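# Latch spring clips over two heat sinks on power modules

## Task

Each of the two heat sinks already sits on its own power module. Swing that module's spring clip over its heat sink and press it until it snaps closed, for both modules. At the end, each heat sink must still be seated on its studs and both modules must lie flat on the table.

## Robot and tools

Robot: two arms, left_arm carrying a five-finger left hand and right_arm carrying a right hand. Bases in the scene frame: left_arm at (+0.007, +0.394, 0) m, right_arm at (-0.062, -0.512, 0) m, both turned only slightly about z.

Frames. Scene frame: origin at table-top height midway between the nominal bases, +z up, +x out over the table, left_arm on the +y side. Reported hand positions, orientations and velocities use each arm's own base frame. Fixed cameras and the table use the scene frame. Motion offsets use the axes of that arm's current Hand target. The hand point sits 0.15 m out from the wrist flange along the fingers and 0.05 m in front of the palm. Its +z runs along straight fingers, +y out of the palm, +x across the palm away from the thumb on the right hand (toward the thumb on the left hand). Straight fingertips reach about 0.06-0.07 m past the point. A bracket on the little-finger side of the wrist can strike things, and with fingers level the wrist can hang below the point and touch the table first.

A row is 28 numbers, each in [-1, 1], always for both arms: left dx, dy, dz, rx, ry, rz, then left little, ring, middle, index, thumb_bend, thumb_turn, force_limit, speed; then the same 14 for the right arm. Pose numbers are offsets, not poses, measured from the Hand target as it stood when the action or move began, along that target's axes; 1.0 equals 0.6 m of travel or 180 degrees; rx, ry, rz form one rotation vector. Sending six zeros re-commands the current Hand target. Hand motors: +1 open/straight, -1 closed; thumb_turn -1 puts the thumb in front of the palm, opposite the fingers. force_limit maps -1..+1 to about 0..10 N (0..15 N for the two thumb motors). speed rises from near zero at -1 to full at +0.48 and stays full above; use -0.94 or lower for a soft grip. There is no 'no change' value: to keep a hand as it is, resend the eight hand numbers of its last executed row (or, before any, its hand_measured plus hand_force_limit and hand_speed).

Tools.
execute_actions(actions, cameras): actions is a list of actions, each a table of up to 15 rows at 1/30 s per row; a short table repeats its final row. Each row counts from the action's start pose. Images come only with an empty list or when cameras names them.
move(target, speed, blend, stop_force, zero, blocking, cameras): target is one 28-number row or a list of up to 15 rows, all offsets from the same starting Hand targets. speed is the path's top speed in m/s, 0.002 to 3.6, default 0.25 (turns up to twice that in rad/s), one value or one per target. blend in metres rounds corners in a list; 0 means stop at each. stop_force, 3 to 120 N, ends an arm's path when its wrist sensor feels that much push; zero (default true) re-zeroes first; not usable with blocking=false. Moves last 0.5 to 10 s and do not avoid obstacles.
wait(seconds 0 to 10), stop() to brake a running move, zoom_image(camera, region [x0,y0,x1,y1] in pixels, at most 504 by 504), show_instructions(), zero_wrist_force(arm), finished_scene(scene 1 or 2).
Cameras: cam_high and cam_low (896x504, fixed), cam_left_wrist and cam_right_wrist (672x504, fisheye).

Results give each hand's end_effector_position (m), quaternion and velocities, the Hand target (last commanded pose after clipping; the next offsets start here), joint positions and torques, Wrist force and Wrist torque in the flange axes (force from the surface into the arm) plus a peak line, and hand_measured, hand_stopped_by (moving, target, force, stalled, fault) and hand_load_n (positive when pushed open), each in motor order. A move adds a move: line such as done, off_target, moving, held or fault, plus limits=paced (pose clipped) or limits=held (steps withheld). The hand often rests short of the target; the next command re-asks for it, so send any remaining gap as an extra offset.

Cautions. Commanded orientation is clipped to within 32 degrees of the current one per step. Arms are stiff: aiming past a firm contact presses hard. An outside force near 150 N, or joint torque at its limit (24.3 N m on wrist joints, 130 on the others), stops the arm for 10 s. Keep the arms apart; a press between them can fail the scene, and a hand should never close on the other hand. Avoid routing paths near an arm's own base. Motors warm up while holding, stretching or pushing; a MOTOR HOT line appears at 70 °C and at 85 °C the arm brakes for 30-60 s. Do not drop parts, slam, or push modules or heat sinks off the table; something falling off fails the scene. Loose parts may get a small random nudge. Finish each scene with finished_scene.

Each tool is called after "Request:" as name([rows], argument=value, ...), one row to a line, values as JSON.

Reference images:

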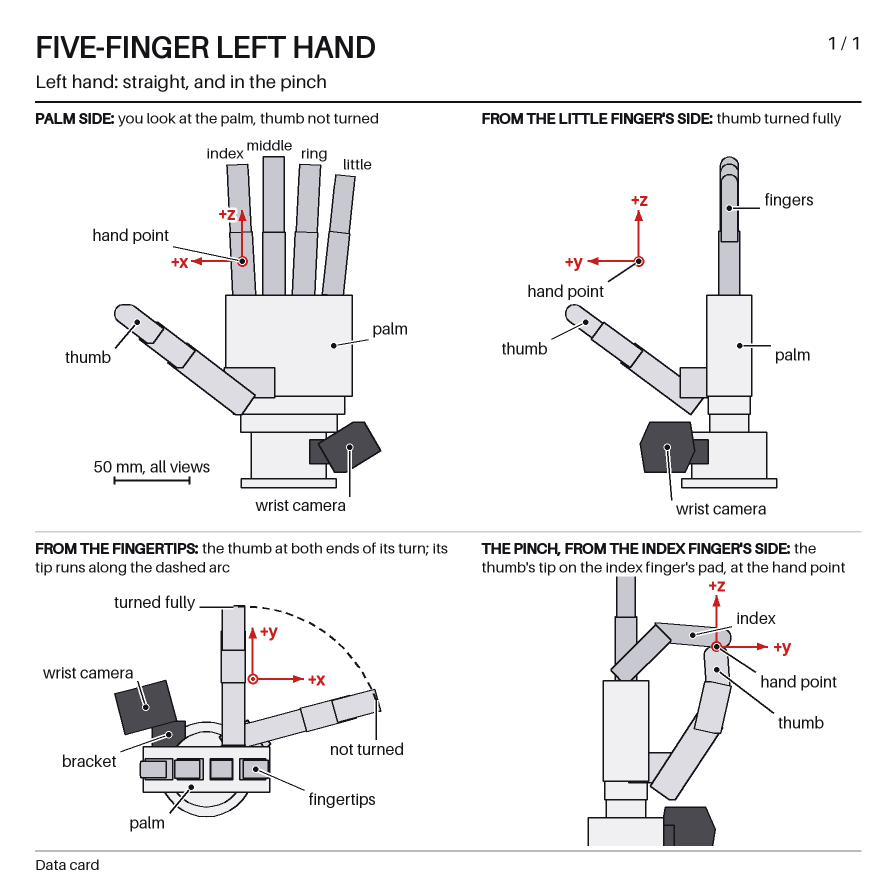

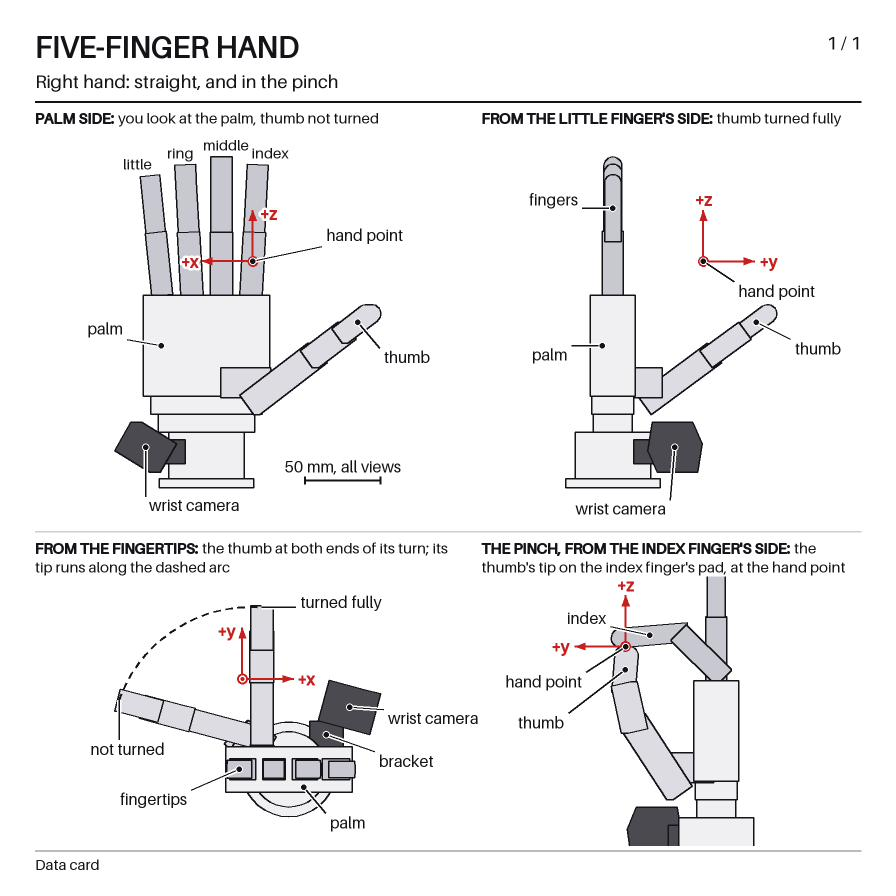

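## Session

Request:
execute_actions(actions=[])

Request:
zoom_image(camera="cam_high", region=[260, 110, 440, 310])

Request:
zoom_image(camera="cam_low", region=[460, 80, 820, 290])

Scene clock: 0.00 s.
left_arm: end_effector_position=(+0.2315, -0.3974, +0.3594) hand_measured=(+1.000, +1.000, +1.000, +1.000, +1.000, +1.000) hand_load_n=(+0.0, +0.0, +0.0, +0.0, +0.0, +0.0) hand_stopped_by=(target, target, target, target, target, target) hand_force_limit=0.00 hand_speed=-0.80 end_effector_quat_wxyz=(+0.039, +0.808, +0.547, +0.215) | right_arm: end_effector_position=(+0.3509, +0.0165, +0.2848) hand_measured=(+1.000, +1.000, +1.000, +1.000, +1.000, +1.000) hand_load_n=(+0.0, +0.0, +0.0, +0.0, +0.0, +0.0) hand_stopped_by=(target, target, target, target, target, target) hand_force_limit=0.00 hand_speed=-0.80 end_effector_quat_wxyz=(+0.189, +0.358, +0.888, +0.221)
Joint positions: left_arm=[2.033 -1.899 -1.252 1.604 -2.01 -0.723] | right_arm=[-1.159 -1.927 2.211 1.333 0.983 -1.978]
Joint velocities: within noise
Joint torques (N m): no reading
Wrist force (N): no reading
Wrist torque (N m): no reading
Wrist force, peak (N): no reading
Hand target: left_arm +0.2315, -0.3974, +0.3594; +0.039, +0.808, +0.547, +0.215 | right_arm +0.3509, +0.0165, +0.2848; +0.189, +0.358, +0.888, +0.221
camera_calibration:
cam_left_wrist: T_world_to_cam=[[-0.793611, 0.567076, -0.22047, 0.483094], [0.216574, 0.601921, 0.768627, -0.0861283], [0.568576, 0.562242, -0.600504, 0.424977], [0, 0, 0, 1]] pos_world=[0.16041, -0.461049, 0.427909]
cam_right_wrist: T_world_to_cam=[[0.375815, 0.819109, 0.433385, -0.265303], [0.43198, -0.568596, 0.700065, -0.338209], [0.819851, -0.0758816, -0.567526, -0.00690529], [0, 0, 0, 1]] pos_world=[0.251466, 0.024484, 0.347828]

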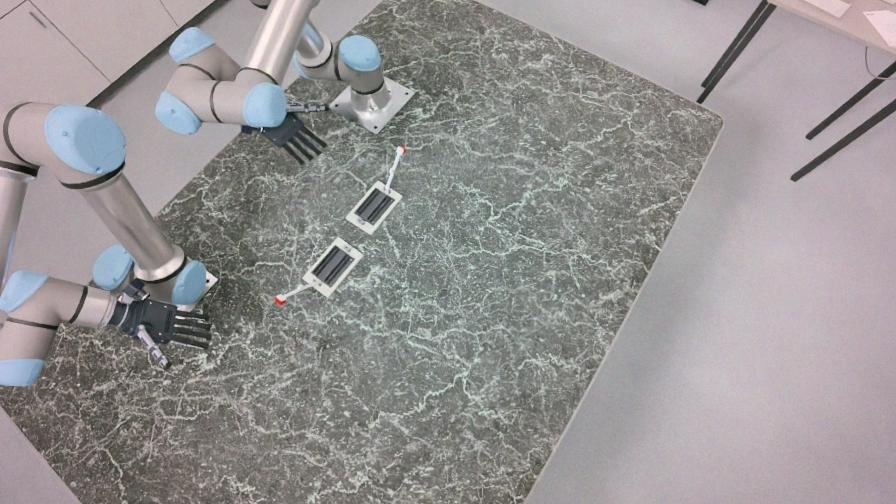

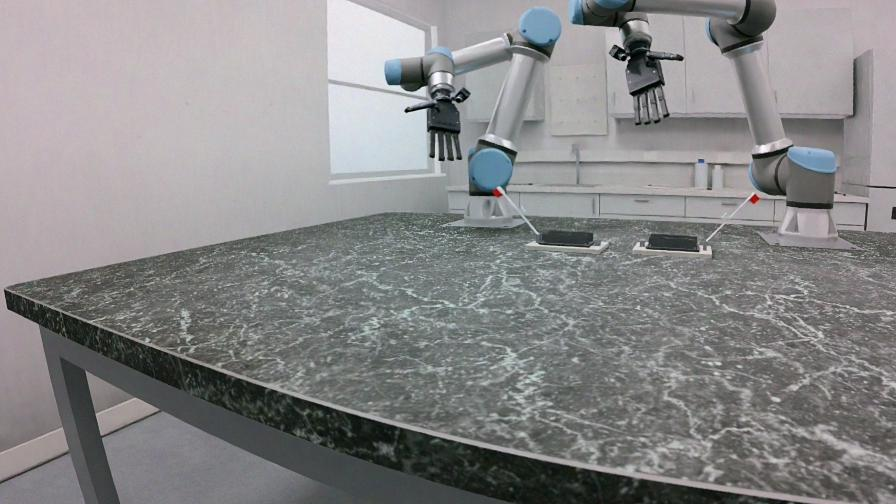

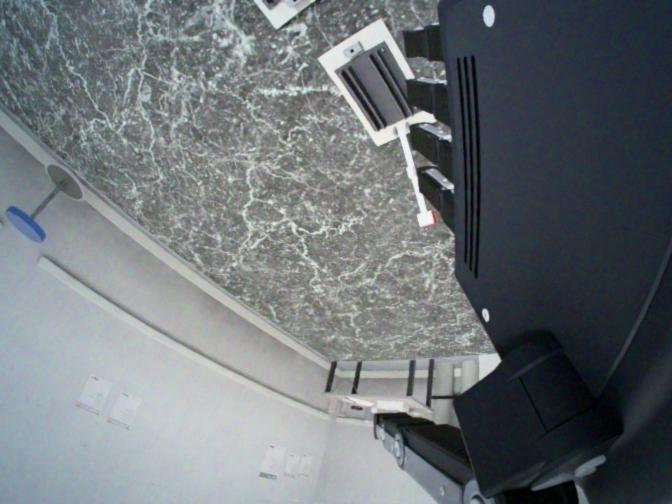

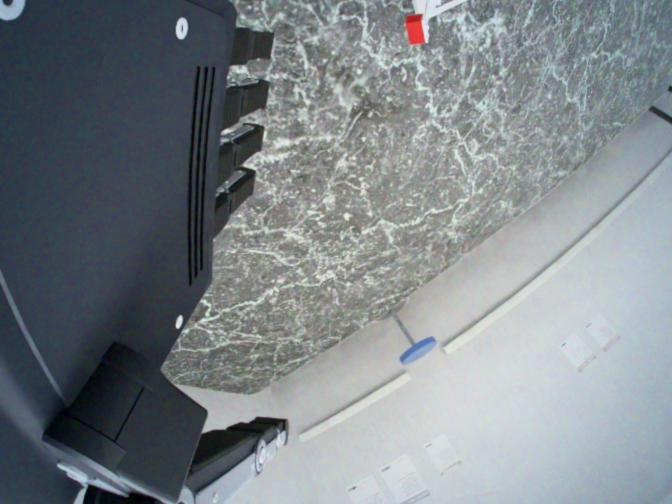

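Scaled by 2.520 from the camera's 896x504 image, which has a finer 1280x720 frame.

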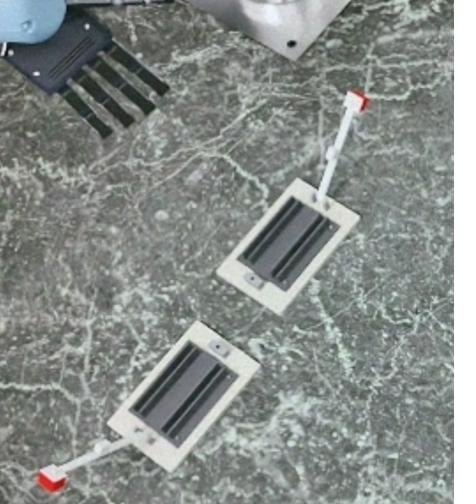

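Scaled by 1.400 from the camera's 896x504 image, which has a finer 1280x720 frame.

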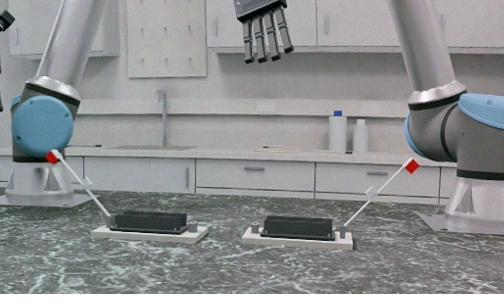

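Request:
move([
  [0.4107, -0.0507, 0.257, 0.1162, -0.0805, -0.1195, -0.95, -0.95, -0.95, 1, 1, 1, 0, 0.2, 0.0323, 0.2078, 0.1227, 0.1917, -0.015, 0.2479, -0.95, -0.95, -0.95, 1, 1, 1, 0, 0.2],
  [0.3397, -0.1117, 0.4487, 0.1162, -0.0805, -0.1195, -0.95, -0.95, -0.95, 1, 1, 1, 0, 0.2, 0.0748, 0.0997, 0.3022, 0.1917, -0.015, 0.2479, -0.95, -0.95, -0.95, 1, 1, 1, 0, 0.2],
], speed=[0.3, 0.15], blend=[0.01, 0], cameras=["all"])

Request:
zoom_image(camera="cam_low", region=[690, 120, 810, 240])

Request:
zoom_image(camera="cam_low", region=[440, 120, 560, 240])

Scene clock: 39.20 s.
left_arm: end_effector_position=(+0.3414, -0.1410, +0.1578) hand_measured=(-0.950, -0.950, -0.950, +1.000, +1.000, +1.000) hand_load_n=(+0.0, +0.0, +0.0, +0.0, -0.5, +0.0) hand_stopped_by=(target, target, target, target, target, target) hand_force_limit=0.00 hand_speed=0.20 end_effector_quat_wxyz=(+0.000, +0.707, +0.707, -0.001) | right_arm: end_effector_position=(+0.4431, +0.1341, +0.1577) hand_measured=(-0.950, -0.950, -0.950, +1.000, +1.000, +1.000) hand_load_n=(+0.0, +0.0, +0.0, +0.0, -0.5, +0.0) hand_stopped_by=(target, target, target, target, target, target) hand_force_limit=0.00 hand_speed=0.20 end_effector_quat_wxyz=(+0.000, +0.706, +0.708, +0.000)
Joint positions: left_arm=[3.011 -1.691 -1.917 2.036 -1.569 -0.131] | right_arm=[0.081 -1.247 1.66 1.157 1.571 0.079]
Joint torques (N m): left_arm=[-7.21 11.29 5.47 -0.6 -1.32 -1.78] | right_arm=[6.61 -17.83 -10.43 -0.51 2.63 2.88]
Wrist force (N): left_arm=[0.7 -0.2 -0.5] | right_arm=[-0.1 -1.5 -0.6]
Wrist torque (N m): left_arm=[0.05 -0.16 0.09] | right_arm=[-0.20 0.09 -0.31]
Wrist force, peak (N): left_arm=[1.5 0.6 -1.1] | right_arm=[0.4 -0.8 -1.6]
Hand target: left_arm +0.3414, -0.1410, +0.1577; +0.000, +0.707, +0.707, -0.001 | right_arm +0.4431, +0.1341, +0.1576; +0.000, +0.706, +0.708, +0.000
Off the commanded pose: left_arm 0.000 m, 0 deg | right_arm 0.000 m, 0 deg.
move: done
camera_calibration:
cam_left_wrist: T_world_to_cam=[[-0.980178, 0.197651, 0.0136294, 0.355069], [0.177188, 0.843765, 0.506622, -0.0204249], [0.0886342, 0.498994, -0.862061, 0.293424], [0, 0, 0, 1]] pos_world=[0.325643, -0.199363, 0.258458]
cam_right_wrist: T_world_to_cam=[[0.964788, 0.260738, -0.0346467, -0.453349], [0.240783, -0.822471, 0.51533, -0.0743048], [0.10587, -0.505527, -0.856291, 0.273908], [0, 0, 0, 1]] pos_world=[0.426278, 0.19556, 0.25713]

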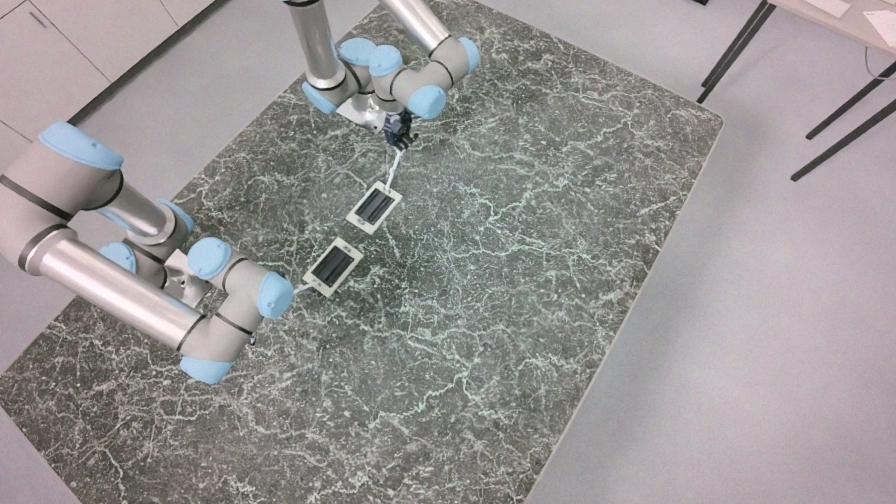

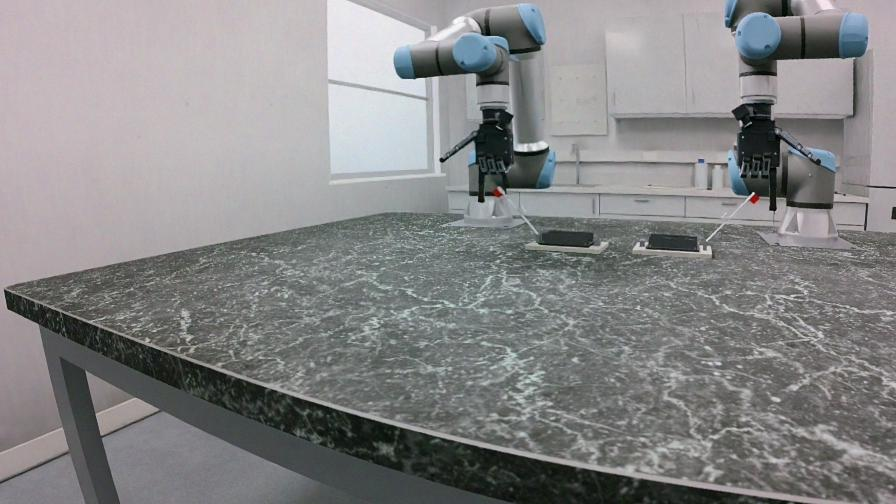

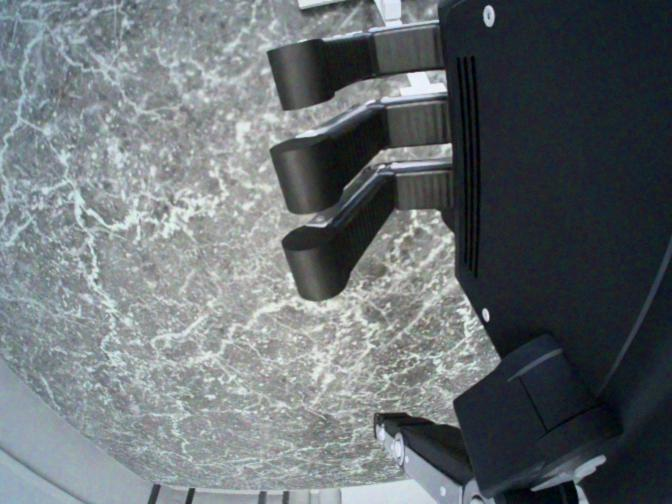

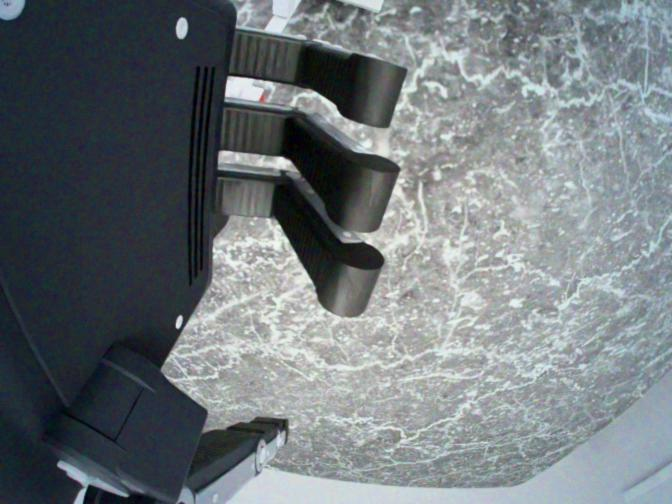

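Scaled by 4.200 from the camera's 896x504 image, which has a finer 1280x720 frame.

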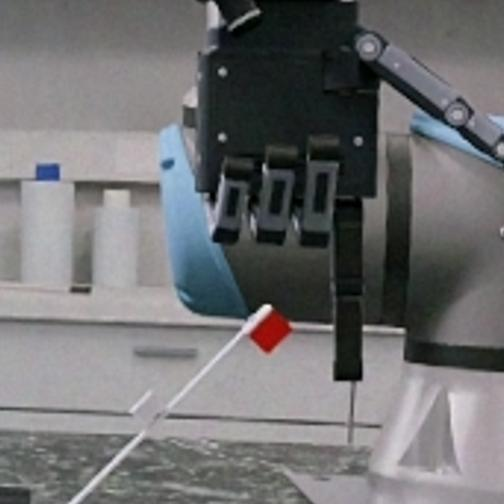

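Scaled by 4.200 from the camera's 896x504 image, which has a finer 1280x720 frame.

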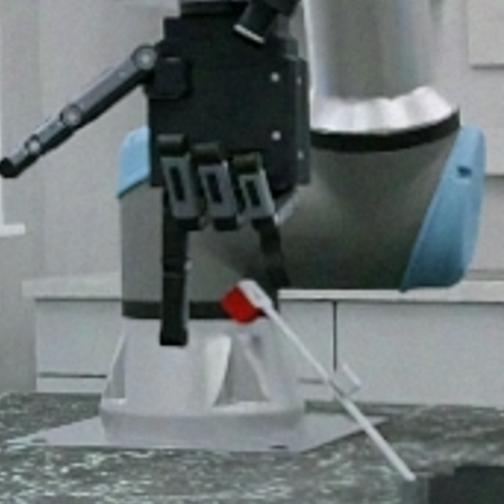

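Request:
move([
  [-0.175, 0.007, -0.0433, 0,0,0, -0.95, -0.95, -0.95, 1, 1, 1, 0, 0.2, 0,0,0,0,0,0, -0.95, -0.95, -0.95, 1, 1, 1, 0, 0.2],
  [-0.25, 0.009, -0.0467, 0,0,0, -0.95, -0.95, -0.95, 1, 1, 1, 0, 0.2, 0,0,0,0,0,0, -0.95, -0.95, -0.95, 1, 1, 1, 0, 0.2],
  [-0.3383, 0.0107, -0.0667, 0,0,0, -0.95, -0.95, -0.95, 1, 1, 1, 0, 0.2, 0,0,0,0,0,0, -0.95, -0.95, -0.95, 1, 1, 1, 0, 0.2],
  [-0.4075, 0.0123, -0.0033, 0,0,0, -0.95, -0.95, -0.95, 1, 1, 1, 0, 0.2, 0,0,0,0,0,0, -0.95, -0.95, -0.95, 1, 1, 1, 0, 0.2],
  [-0.4383, 0.0132, 0.0633, 0,0,0, -0.95, -0.95, -0.95, 1, 1, 1, 0, 0.2, 0,0,0,0,0,0, -0.95, -0.95, -0.95, 1, 1, 1, 0, 0.2],
], speed=[0.12, 0.12, 0.12, 0.12, 0.1], blend=0.01, stop_force=15, cameras=["cam_low", "cam_left_wrist"])

Request:
zoom_image(camera="cam_low", region=[600, 150, 760, 270])

Request:
zoom_image(camera="cam_left_wrist", region=[350, 100, 470, 320])

Scene clock: 59.20 s.
left_arm: end_effector_position=(+0.3494, -0.4040, +0.1201) hand_measured=(-0.950, -0.950, -0.950, +1.000, +1.000, +1.000) hand_load_n=(+0.0, +0.0, +0.0, +0.0, +0.0, +0.0) hand_stopped_by=(target, target, target, target, target, target) hand_force_limit=0.00 hand_speed=0.20 end_effector_quat_wxyz=(+0.000, +0.707, +0.707, -0.001) | right_arm: end_effector_position=(+0.4431, +0.1341, +0.1576) hand_measured=(-0.950, -0.950, -0.950, +1.000, +1.000, +1.000) hand_load_n=(+0.0, +0.0, +0.0, +0.0, +0.0, +0.0) hand_stopped_by=(target, target, target, target, target, target) hand_force_limit=0.00 hand_speed=0.20 end_effector_quat_wxyz=(+0.000, +0.706, +0.708, +0.000)
Joint positions: left_arm=[2.417 -2.169 -1.346 1.945 -1.569 -0.725] | right_arm=[0.081 -1.247 1.661 1.156 1.571 0.079]
Joint torques (N m): left_arm=[-7.74 31.68 27.51 -0.43 -2.02 -1.52] | right_arm=[5.98 -17.86 -10.59 -0.32 2.69 2.91]
Wrist force (N): left_arm=[0.8 -0.3 -0.7] | right_arm=[-0.2 -1.2 -0.6]
Wrist torque (N m): left_arm=[0.04 -0.16 0.09] | right_arm=[-0.18 0.11 -0.31]
Wrist force, peak (N): left_arm=[4.4 -3.6 -20.0] | right_arm=[-0.1 -1.5 -0.8]
Hand target: left_arm +0.3494, -0.4040, +0.1201; +0.000, +0.707, +0.707, -0.001 | right_arm +0.4431, +0.1341, +0.1576; +0.000, +0.706, +0.708, +0.000
Off the commanded pose: left_arm 0.000 m, 0 deg | right_arm 0.000 m, 0 deg.
move: done
camera_calibration:
cam_left_wrist: T_world_to_cam=[[-0.980178, 0.197649, 0.0136284, 0.415503], [0.177186, 0.843765, 0.506622, 0.2191], [0.0886342, 0.498994, -0.862061, 0.391528], [0, 0, 0, 1]] pos_world=[0.333743, -0.462363, 0.220858]
Images, in order (width x height): cam_low 896x504, cam_left_wrist 672x504.

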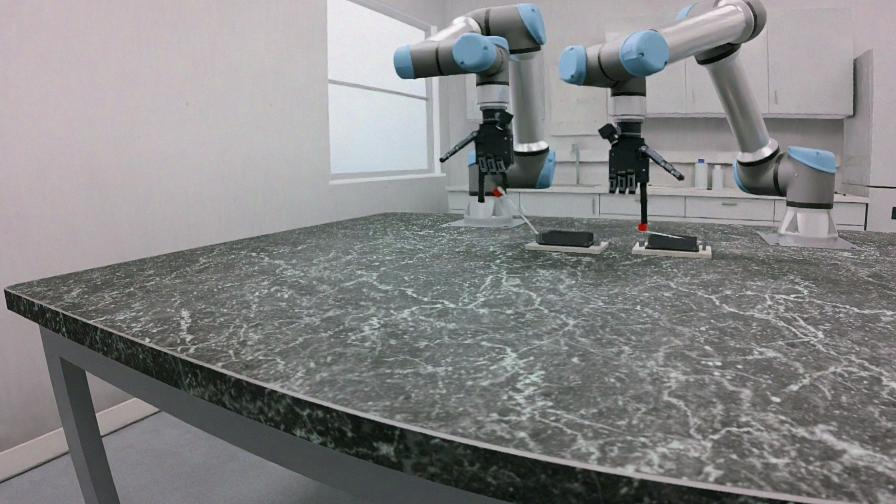

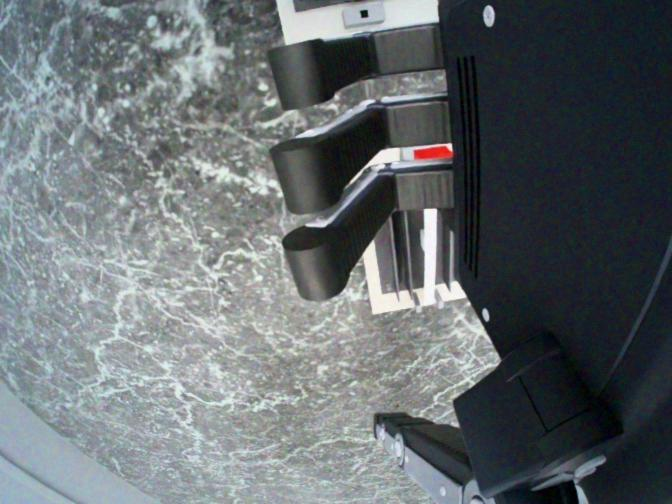

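Scaled by 3.150 from the camera's 896x504 image, which has a finer 1280x720 frame.

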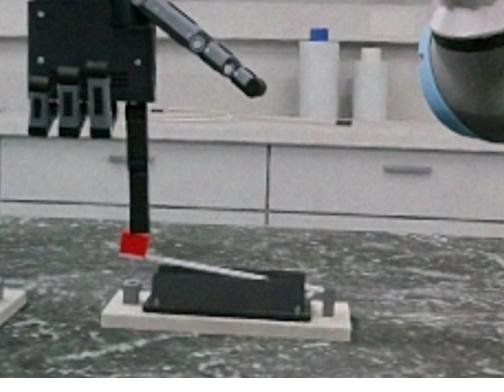

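Scaled by 2.291 from the camera's 672x504 image, which has a finer 960x720 frame.

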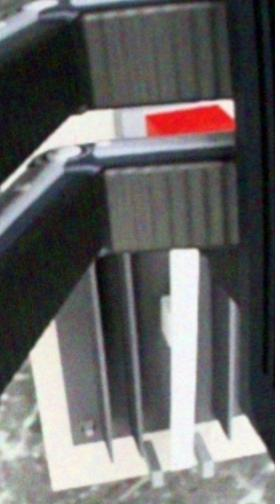

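Request:
move([
  [-0.007, -0.005, 0.003, 0,0,0, -0.95, -0.95, -0.95, 1, 1, 1, 0, 0.2, 0,0,0,0,0,0, -0.95, -0.95, -0.95, 1, 1, 1, 0, 0.2],
  [-0.007, -0.005, 0.058, 0,0,0, -0.95, -0.95, -0.95, 1, 1, 1, 0, 0.2, 0,0,0,0,0,0, -0.95, -0.95, -0.95, 1, 1, 1, 0, 0.2],
], speed=[0.05, 0.018], stop_force=25, cameras=["cam_low"])

Request:
zoom_image(camera="cam_low", region=[600, 180, 720, 270])

Scene clock: 65.50 s.
left_arm: end_effector_position=(+0.3464, -0.4083, +0.1010) hand_measured=(-0.950, -0.950, -0.950, +1.000, +1.000, +1.000) hand_load_n=(+0.0, +0.0, +0.0, -0.5, +0.0, +0.0) hand_stopped_by=(target, target, target, target, target, target) hand_force_limit=0.00 hand_speed=0.20 end_effector_quat_wxyz=(+0.000, +0.707, +0.707, -0.001) | right_arm: end_effector_position=(+0.4431, +0.1341, +0.1576) hand_measured=(-0.950, -0.950, -0.950, +1.000, +1.000, +1.000) hand_load_n=(+0.0, +0.0, +0.0, +0.0, +0.0, +0.0) hand_stopped_by=(target, target, target, target, target, target) hand_force_limit=0.00 hand_speed=0.20 end_effector_quat_wxyz=(+0.000, +0.706, +0.708, +0.000)
Joint positions: left_arm=[2.407 -2.191 -1.362 1.983 -1.569 -0.736] | right_arm=[0.081 -1.247 1.661 1.156 1.571 0.079]
Joint torques (N m): left_arm=[-4.01 38.93 19.05 -2.68 -1.09 -1.56] | right_arm=[7.41 -20.67 -10.73 -0.14 2.57 2.68]
Wrist force (N): left_arm=[-6.2 0.0 -25.6] | right_arm=[-0.1 -1.3 -0.5]
Wrist torque (N m): left_arm=[1.52 -0.62 -0.33] | right_arm=[-0.19 0.09 -0.31]
Wrist force, peak (N): left_arm=[-8.7 0.5 -45.8] | right_arm=[0.1 -1.6 -0.7]
Hand target: left_arm +0.3464, -0.4083, +0.1010; +0.000, +0.707, +0.707, -0.001 (not the last commanded pose) | right_arm +0.4431, +0.1341, +0.1576; +0.000, +0.706, +0.708, +0.000
Off the commanded pose: left_arm 0.016 m, 0 deg | right_arm 0.000 m, 0 deg.
move: contact (left_arm); path passed 1 of 2 targets
Images, in order (width x height): cam_low 896x504.

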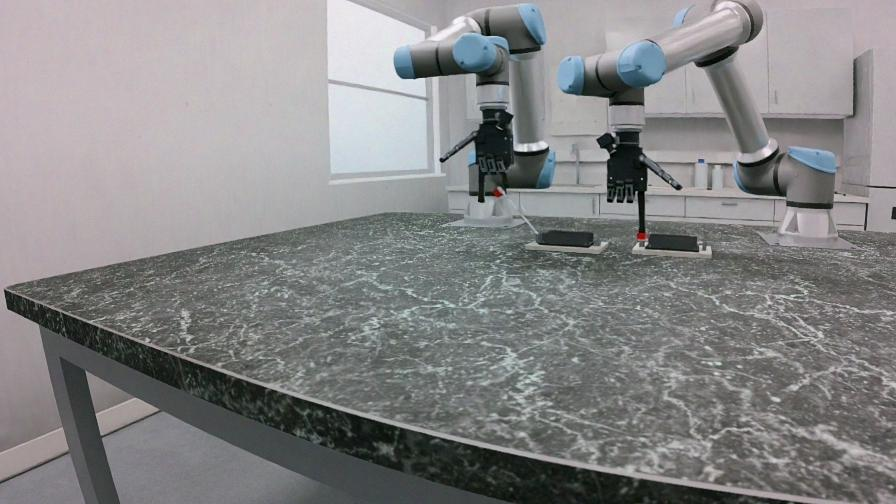

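Scaled by 4.200 from the camera's 896x504 image, which has a finer 1280x720 frame.

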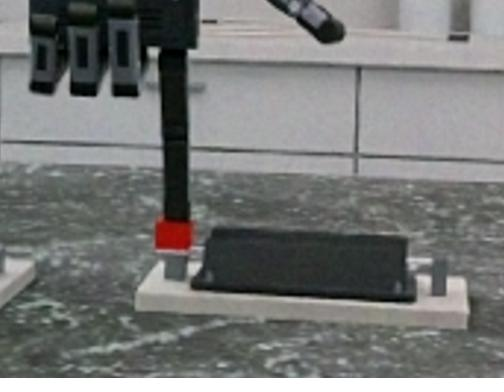

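Request:
move([
  [0, 0, -0.1, 0,0,0, -0.95, -0.95, -0.95, 1, 1, 1, 0, 0.2, 0,0,0,0,0,0, -0.95, -0.95, -0.95, 1, 1, 1, 0, 0.2],
  [0.333, 0, -0.2, 0,0,0, -0.95, -0.95, -0.95, 1, 1, 1, 0, 0.2, 0,0,0,0,0,0, -0.95, -0.95, -0.95, 1, 1, 1, 0, 0.2],
], speed=[0.15, 0.3], blend=0.02)

Request:
move([
  [0,0,0,0,0,0, -0.95, -0.95, -0.95, 1, 1, 1, 0, 0.2, 0.1777, 0.0077, -0.0433, 0,0,0, -0.95, -0.95, -0.95, 1, 1, 1, 0, 0.2],
  [0,0,0,0,0,0, -0.95, -0.95, -0.95, 1, 1, 1, 0, 0.2, 0.2527, 0.0112, -0.0467, 0,0,0, -0.95, -0.95, -0.95, 1, 1, 1, 0, 0.2],
  [0,0,0,0,0,0, -0.95, -0.95, -0.95, 1, 1, 1, 0, 0.2, 0.341, 0.015, -0.0667, 0,0,0, -0.95, -0.95, -0.95, 1, 1, 1, 0, 0.2],
  [0,0,0,0,0,0, -0.95, -0.95, -0.95, 1, 1, 1, 0, 0.2, 0.4102, 0.0173, -0.0033, 0,0,0, -0.95, -0.95, -0.95, 1, 1, 1, 0, 0.2],
  [0,0,0,0,0,0, -0.95, -0.95, -0.95, 1, 1, 1, 0, 0.2, 0.4463, 0.0185, 0.0633, 0,0,0, -0.95, -0.95, -0.95, 1, 1, 1, 0, 0.2],
], speed=[0.12, 0.12, 0.12, 0.12, 0.1], blend=0.01, stop_force=15, cameras=["cam_low", "cam_right_wrist"])

Request:
zoom_image(camera="cam_low", region=[520, 150, 740, 270])

Request:
zoom_image(camera="cam_right_wrist", region=[200, 80, 320, 320])

Scene clock: 78.47 s.
left_arm: end_effector_position=(+0.3464, -0.2083, +0.2207) hand_measured=(-0.950, -0.950, -0.950, +1.000, +1.000, +1.000) hand_load_n=(+0.0, +0.0, +0.0, +0.0, +0.0, +0.0) hand_stopped_by=(target, target, target, target, target, target) hand_force_limit=0.00 hand_speed=0.20 end_effector_quat_wxyz=(+0.000, +0.707, +0.707, -0.001) | right_arm: end_effector_position=(+0.4431, +0.1341, +0.1576) hand_measured=(-0.950, -0.950, -0.950, +1.000, +1.000, +1.000) hand_load_n=(+0.0, +0.0, +0.0, +0.0, +0.0, +0.0) hand_stopped_by=(target, target, target, target, target, target) hand_force_limit=0.00 hand_speed=0.20 end_effector_quat_wxyz=(+0.000, +0.706, +0.708, +0.000)
Joint positions: left_arm=[2.812 -1.74 -1.687 1.856 -1.569 -0.33] | right_arm=[0.081 -1.247 1.661 1.156 1.571 0.079]
Joint torques (N m): left_arm=[6.47 35.41 6.32 -4.42 1.78 1.28] | right_arm=[6.39 -20.74 -10.97 -0.51 2.57 2.43]
Wrist force (N): left_arm=[0.6 0.1 -0.4] | right_arm=[-0.3 -1.3 -0.5]
Wrist torque (N m): left_arm=[0.09 -0.14 0.00] | right_arm=[-0.20 0.11 -0.32]
Wrist force, peak (N): left_arm=[-6.5 0.0 -26.4] | right_arm=[0.0 -1.6 -0.7]
Hand target: left_arm +0.3464, -0.2083, +0.2207; +0.000, +0.707, +0.707, -0.001 | right_arm +0.4431, +0.1341, +0.1576; +0.000, +0.706, +0.708, +0.000
Off the commanded pose: left_arm 0.000 m, 0 deg | right_arm 0.000 m, 0 deg.
move: done

Scene clock: 82.23 s.
left_arm: end_effector_position=(+0.3464, -0.2083, +0.2207) hand_measured=(-0.950, -0.950, -0.950, +1.000, +1.000, +1.000) hand_load_n=(+0.5, +0.0, +0.0, +0.0, +0.0, +0.0) hand_stopped_by=(target, target, target, target, target, target) hand_force_limit=0.00 hand_speed=0.20 end_effector_quat_wxyz=(+0.000, +0.707, +0.707, -0.001) | right_arm: end_effector_position=(+0.4537, +0.4019, +0.1198) hand_measured=(-0.950, -0.950, -0.950, +1.000, +1.000, +1.000) hand_load_n=(+0.0, +0.0, +0.0, -0.5, +0.0, +0.0) hand_stopped_by=(target, target, target, target, target, target) hand_force_limit=0.00 hand_speed=0.20 end_effector_quat_wxyz=(+0.000, +0.706, +0.708, +0.000)
Joint positions: left_arm=[2.812 -1.74 -1.687 1.856 -1.569 -0.33] | right_arm=[0.603 -0.819 1.084 1.304 1.571 0.601]
Joint torques (N m): left_arm=[6.61 36.26 6.08 -4.18 1.58 1.37] | right_arm=[6.63 -34.45 -26.41 -0.42 2.61 2.87]
Wrist force (N): left_arm=[0.5 0.2 -0.2] | right_arm=[0.0 -1.1 -0.4]
Wrist torque (N m): left_arm=[0.09 -0.12 -0.02] | right_arm=[-0.17 0.05 -0.29]
Wrist force, peak (N): left_arm=[0.7 0.2 -0.7] | right_arm=[-4.8 -0.5 -18.6]
Hand target: left_arm +0.3464, -0.2083, +0.2207; +0.000, +0.707, +0.707, -0.001 | right_arm +0.4537, +0.4019, +0.1198; +0.000, +0.706, +0.708, +0.000
Off the commanded pose: left_arm 0.000 m, 0 deg | right_arm 0.000 m, 0 deg.
move: done
camera_calibration:
cam_right_wrist: T_world_to_cam=[[0.964788, 0.260738, -0.0346467, -0.534718], [0.240783, -0.822471, 0.51533, 0.162983], [0.10587, -0.505527, -0.856291, 0.375627], [0, 0, 0, 1]] pos_world=[0.436878, 0.46336, 0.21913]
Images, in order (width x height): cam_low 896x504, cam_right_wrist 672x504.

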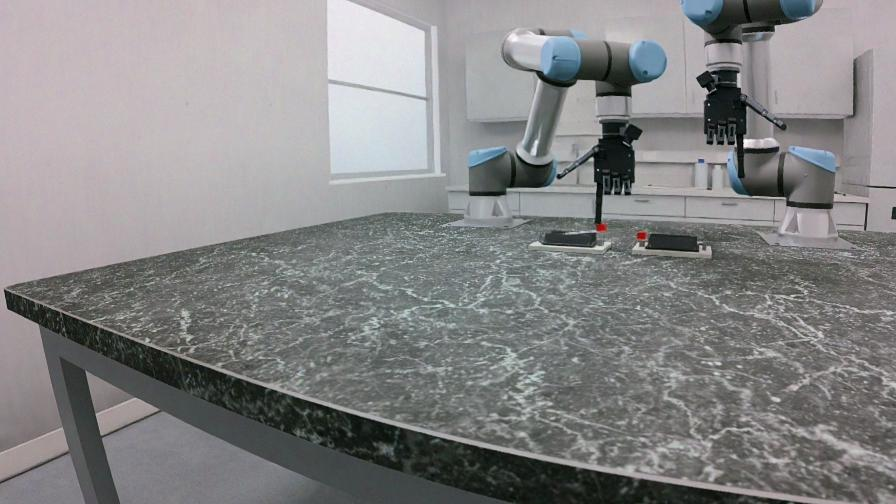

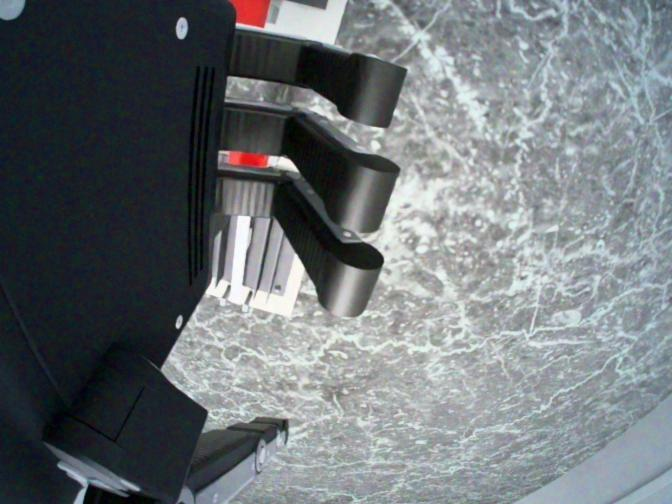

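Scaled by 2.291 from the camera's 896x504 image, which has a finer 1280x720 frame.

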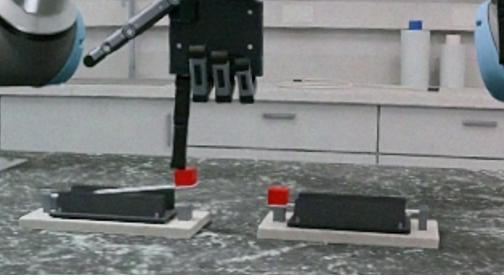

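Scaled by 2.100 from the camera's 672x504 image, which has a finer 960x720 frame.

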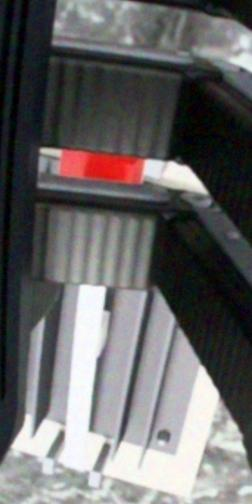

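Request:
move([
  [0,0,0,0,0,0, -0.95, -0.95, -0.95, 1, 1, 1, 0, 0.2, 0.0105, 0.001, 0.003, 0,0,0, -0.95, -0.95, -0.95, 1, 1, 1, 0, 0.2],
  [0,0,0,0,0,0, -0.95, -0.95, -0.95, 1, 1, 1, 0, 0.2, 0.0105, 0.001, 0.058, 0,0,0, -0.95, -0.95, -0.95, 1, 1, 1, 0, 0.2],
], speed=[0.05, 0.018], stop_force=25, cameras=["cam_low"])

Request:
zoom_image(camera="cam_low", region=[510, 180, 630, 270])

Scene clock: 87.13 s.
left_arm: end_effector_position=(+0.3464, -0.2083, +0.2207) hand_measured=(-0.950, -0.950, -0.950, +1.000, +1.000, +1.000) hand_load_n=(+0.0, +0.0, +0.0, -0.5, +0.0, +0.0) hand_stopped_by=(target, target, target, target, target, target) hand_force_limit=0.00 hand_speed=0.20 end_effector_quat_wxyz=(+0.000, +0.707, +0.707, -0.001) | right_arm: end_effector_position=(+0.4543, +0.4083, +0.1021) hand_measured=(-0.950, -0.950, -0.950, +1.000, +1.000, +1.000) hand_load_n=(+0.0, +0.0, +0.5, -1.0, +0.0, +0.0) hand_stopped_by=(target, target, target, target, target, target) hand_force_limit=0.00 hand_speed=0.20 end_effector_quat_wxyz=(+0.000, +0.706, +0.708, +0.001)
Joint positions: left_arm=[2.812 -1.74 -1.687 1.856 -1.569 -0.33] | right_arm=[0.611 -0.793 1.084 1.278 1.571 0.609]
Joint torques (N m): left_arm=[6.75 36.02 6.92 -4.32 1.76 1.1] | right_arm=[2.84 -40.35 -15.97 3.17 2.21 2.78]
Wrist force (N): left_arm=[0.4 0.3 -0.4] | right_arm=[7.6 -0.7 -27.8]
Wrist torque (N m): left_arm=[0.12 -0.10 -0.02] | right_arm=[1.42 0.44 0.17]
Wrist force, peak (N): left_arm=[0.8 0.2 -0.6] | right_arm=[9.1 -0.6 -47.8]
Hand target: left_arm +0.3464, -0.2083, +0.2207; +0.000, +0.707, +0.707, -0.001 | right_arm +0.4543, +0.4083, +0.1022; +0.000, +0.706, +0.708, +0.001 (not the last commanded pose)
Off the commanded pose: left_arm 0.000 m, 0 deg | right_arm 0.017 m, 0 deg.
move: contact (right_arm); path passed 1 of 2 targets
Images, in order (width x height): cam_low 896x504.

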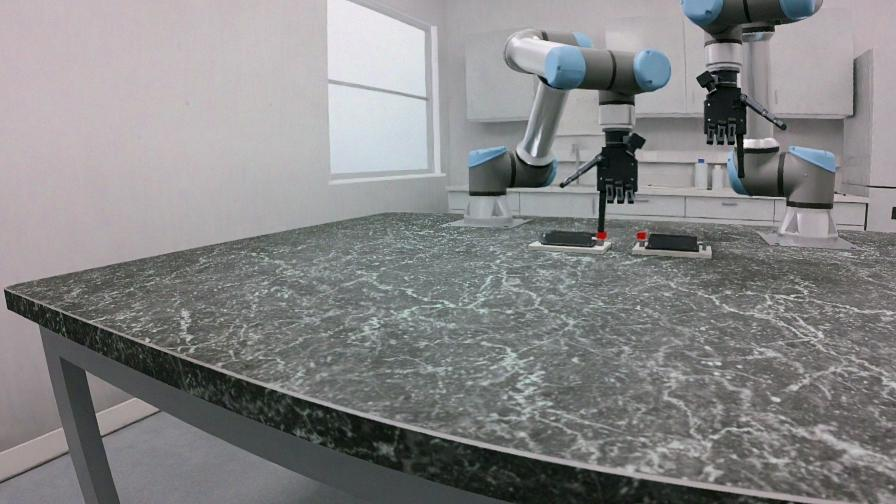

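Scaled by 4.200 from the camera's 896x504 image, which has a finer 1280x720 frame.

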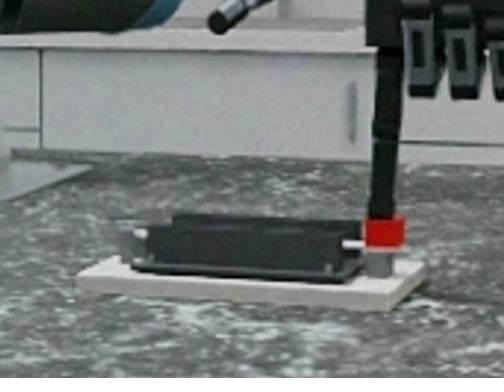

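Request:
move([
  [0,0,0,0,0,0, -0.95, -0.95, -0.95, 1, 1, 1, 0, 0.2, 0, 0, -0.08, 0,0,0, -0.95, -0.95, -0.95, 1, 1, 1, 0, 0.2],
  [0,0,0,0,0,0, -0.95, -0.95, -0.95, 1, 1, 1, 0, 0.2, -0.25, 0, -0.18, 0,0,0, -0.95, -0.95, -0.95, 1, 1, 1, 0, 0.2],
], speed=[0.12, 0.3], blend=0.02, cameras=["cam_low", "cam_high"])

Request:
zoom_image(camera="cam_low", region=[520, 180, 720, 270])

Request:
zoom_image(camera="cam_high", region=[280, 150, 420, 310])

Scene clock: 91.33 s.
left_arm: end_effector_position=(+0.3464, -0.2083, +0.2207) hand_measured=(-0.950, -0.950, -0.950, +1.000, +1.000, +1.000) hand_load_n=(+0.0, +0.0, +0.0, +0.0, +0.0, +0.0) hand_stopped_by=(target, target, target, target, target, target) hand_force_limit=0.00 hand_speed=0.20 end_effector_quat_wxyz=(+0.000, +0.707, +0.707, -0.001) | right_arm: end_effector_position=(+0.4544, +0.2583, +0.2101) hand_measured=(-0.950, -0.950, -0.950, +1.000, +1.000, +1.000) hand_load_n=(+0.0, +0.0, +0.0, +0.0, +0.0, +0.0) hand_stopped_by=(target, target, target, target, target, target) hand_force_limit=0.00 hand_speed=0.20 end_effector_quat_wxyz=(+0.000, +0.706, +0.708, +0.000)
Joint positions: left_arm=[2.812 -1.74 -1.687 1.856 -1.569 -0.33] | right_arm=[0.356 -1.116 1.332 1.354 1.571 0.354]
Joint torques (N m): left_arm=[6.5 34.91 7.18 -4.49 1.47 1.26] | right_arm=[-7.87 -44.26 -12.31 3.93 -2.48 -2.96]
Wrist force (N): left_arm=[0.5 0.4 -0.3] | right_arm=[0.1 -1.4 -0.6]
Wrist torque (N m): left_arm=[0.12 -0.11 -0.02] | right_arm=[-0.20 0.05 -0.17]
Wrist force, peak (N): left_arm=[0.7 0.4 -0.6] | right_arm=[7.6 -0.7 -28.0]
Hand target: left_arm +0.3464, -0.2083, +0.2207; +0.000, +0.707, +0.707, -0.001 | right_arm +0.4545, +0.2582, +0.2101; +0.000, +0.706, +0.708, +0.001
Off the commanded pose: left_arm 0.000 m, 0 deg | right_arm 0.000 m, 0 deg.
move: done
Images, in order (width x height): cam_high 896x504, cam_low 896x504.

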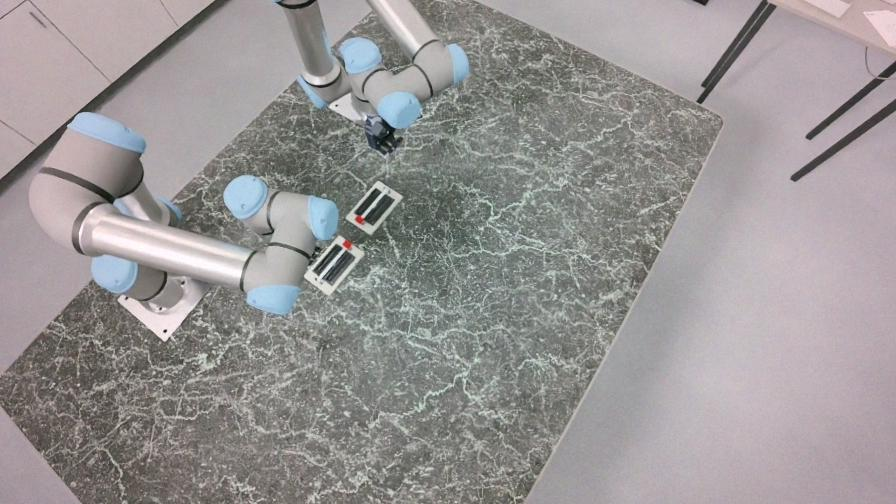

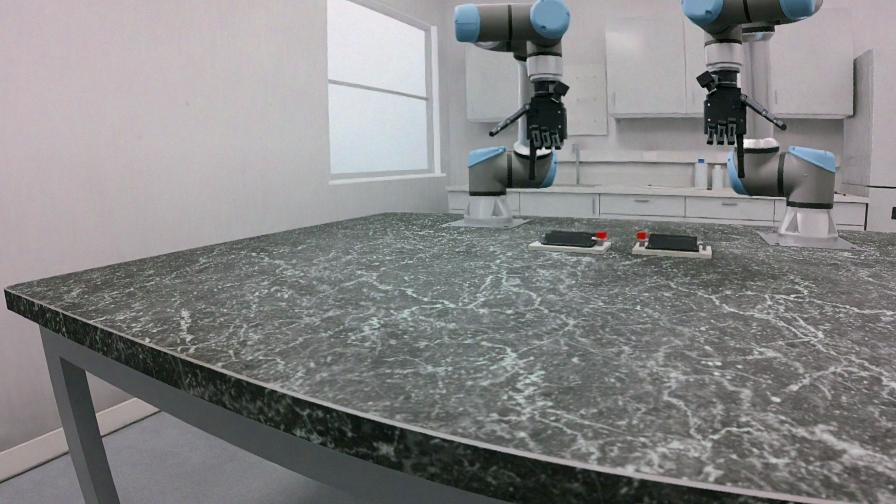

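Scaled by 2.520 from the camera's 896x504 image, which has a finer 1280x720 frame.

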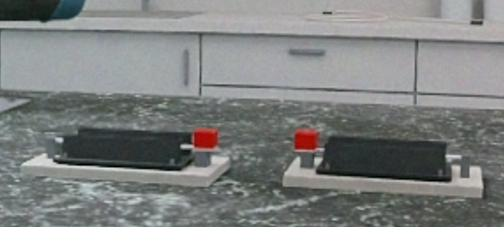

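Scaled by 3.150 from the camera's 896x504 image, which has a finer 1280x720 frame.

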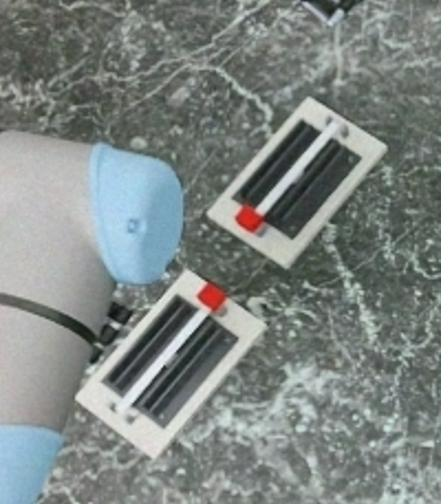

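Both clips are latched, so I'm ending this scene.

Request:
finished_scene(scene=2)

The scene is finished: the task was done.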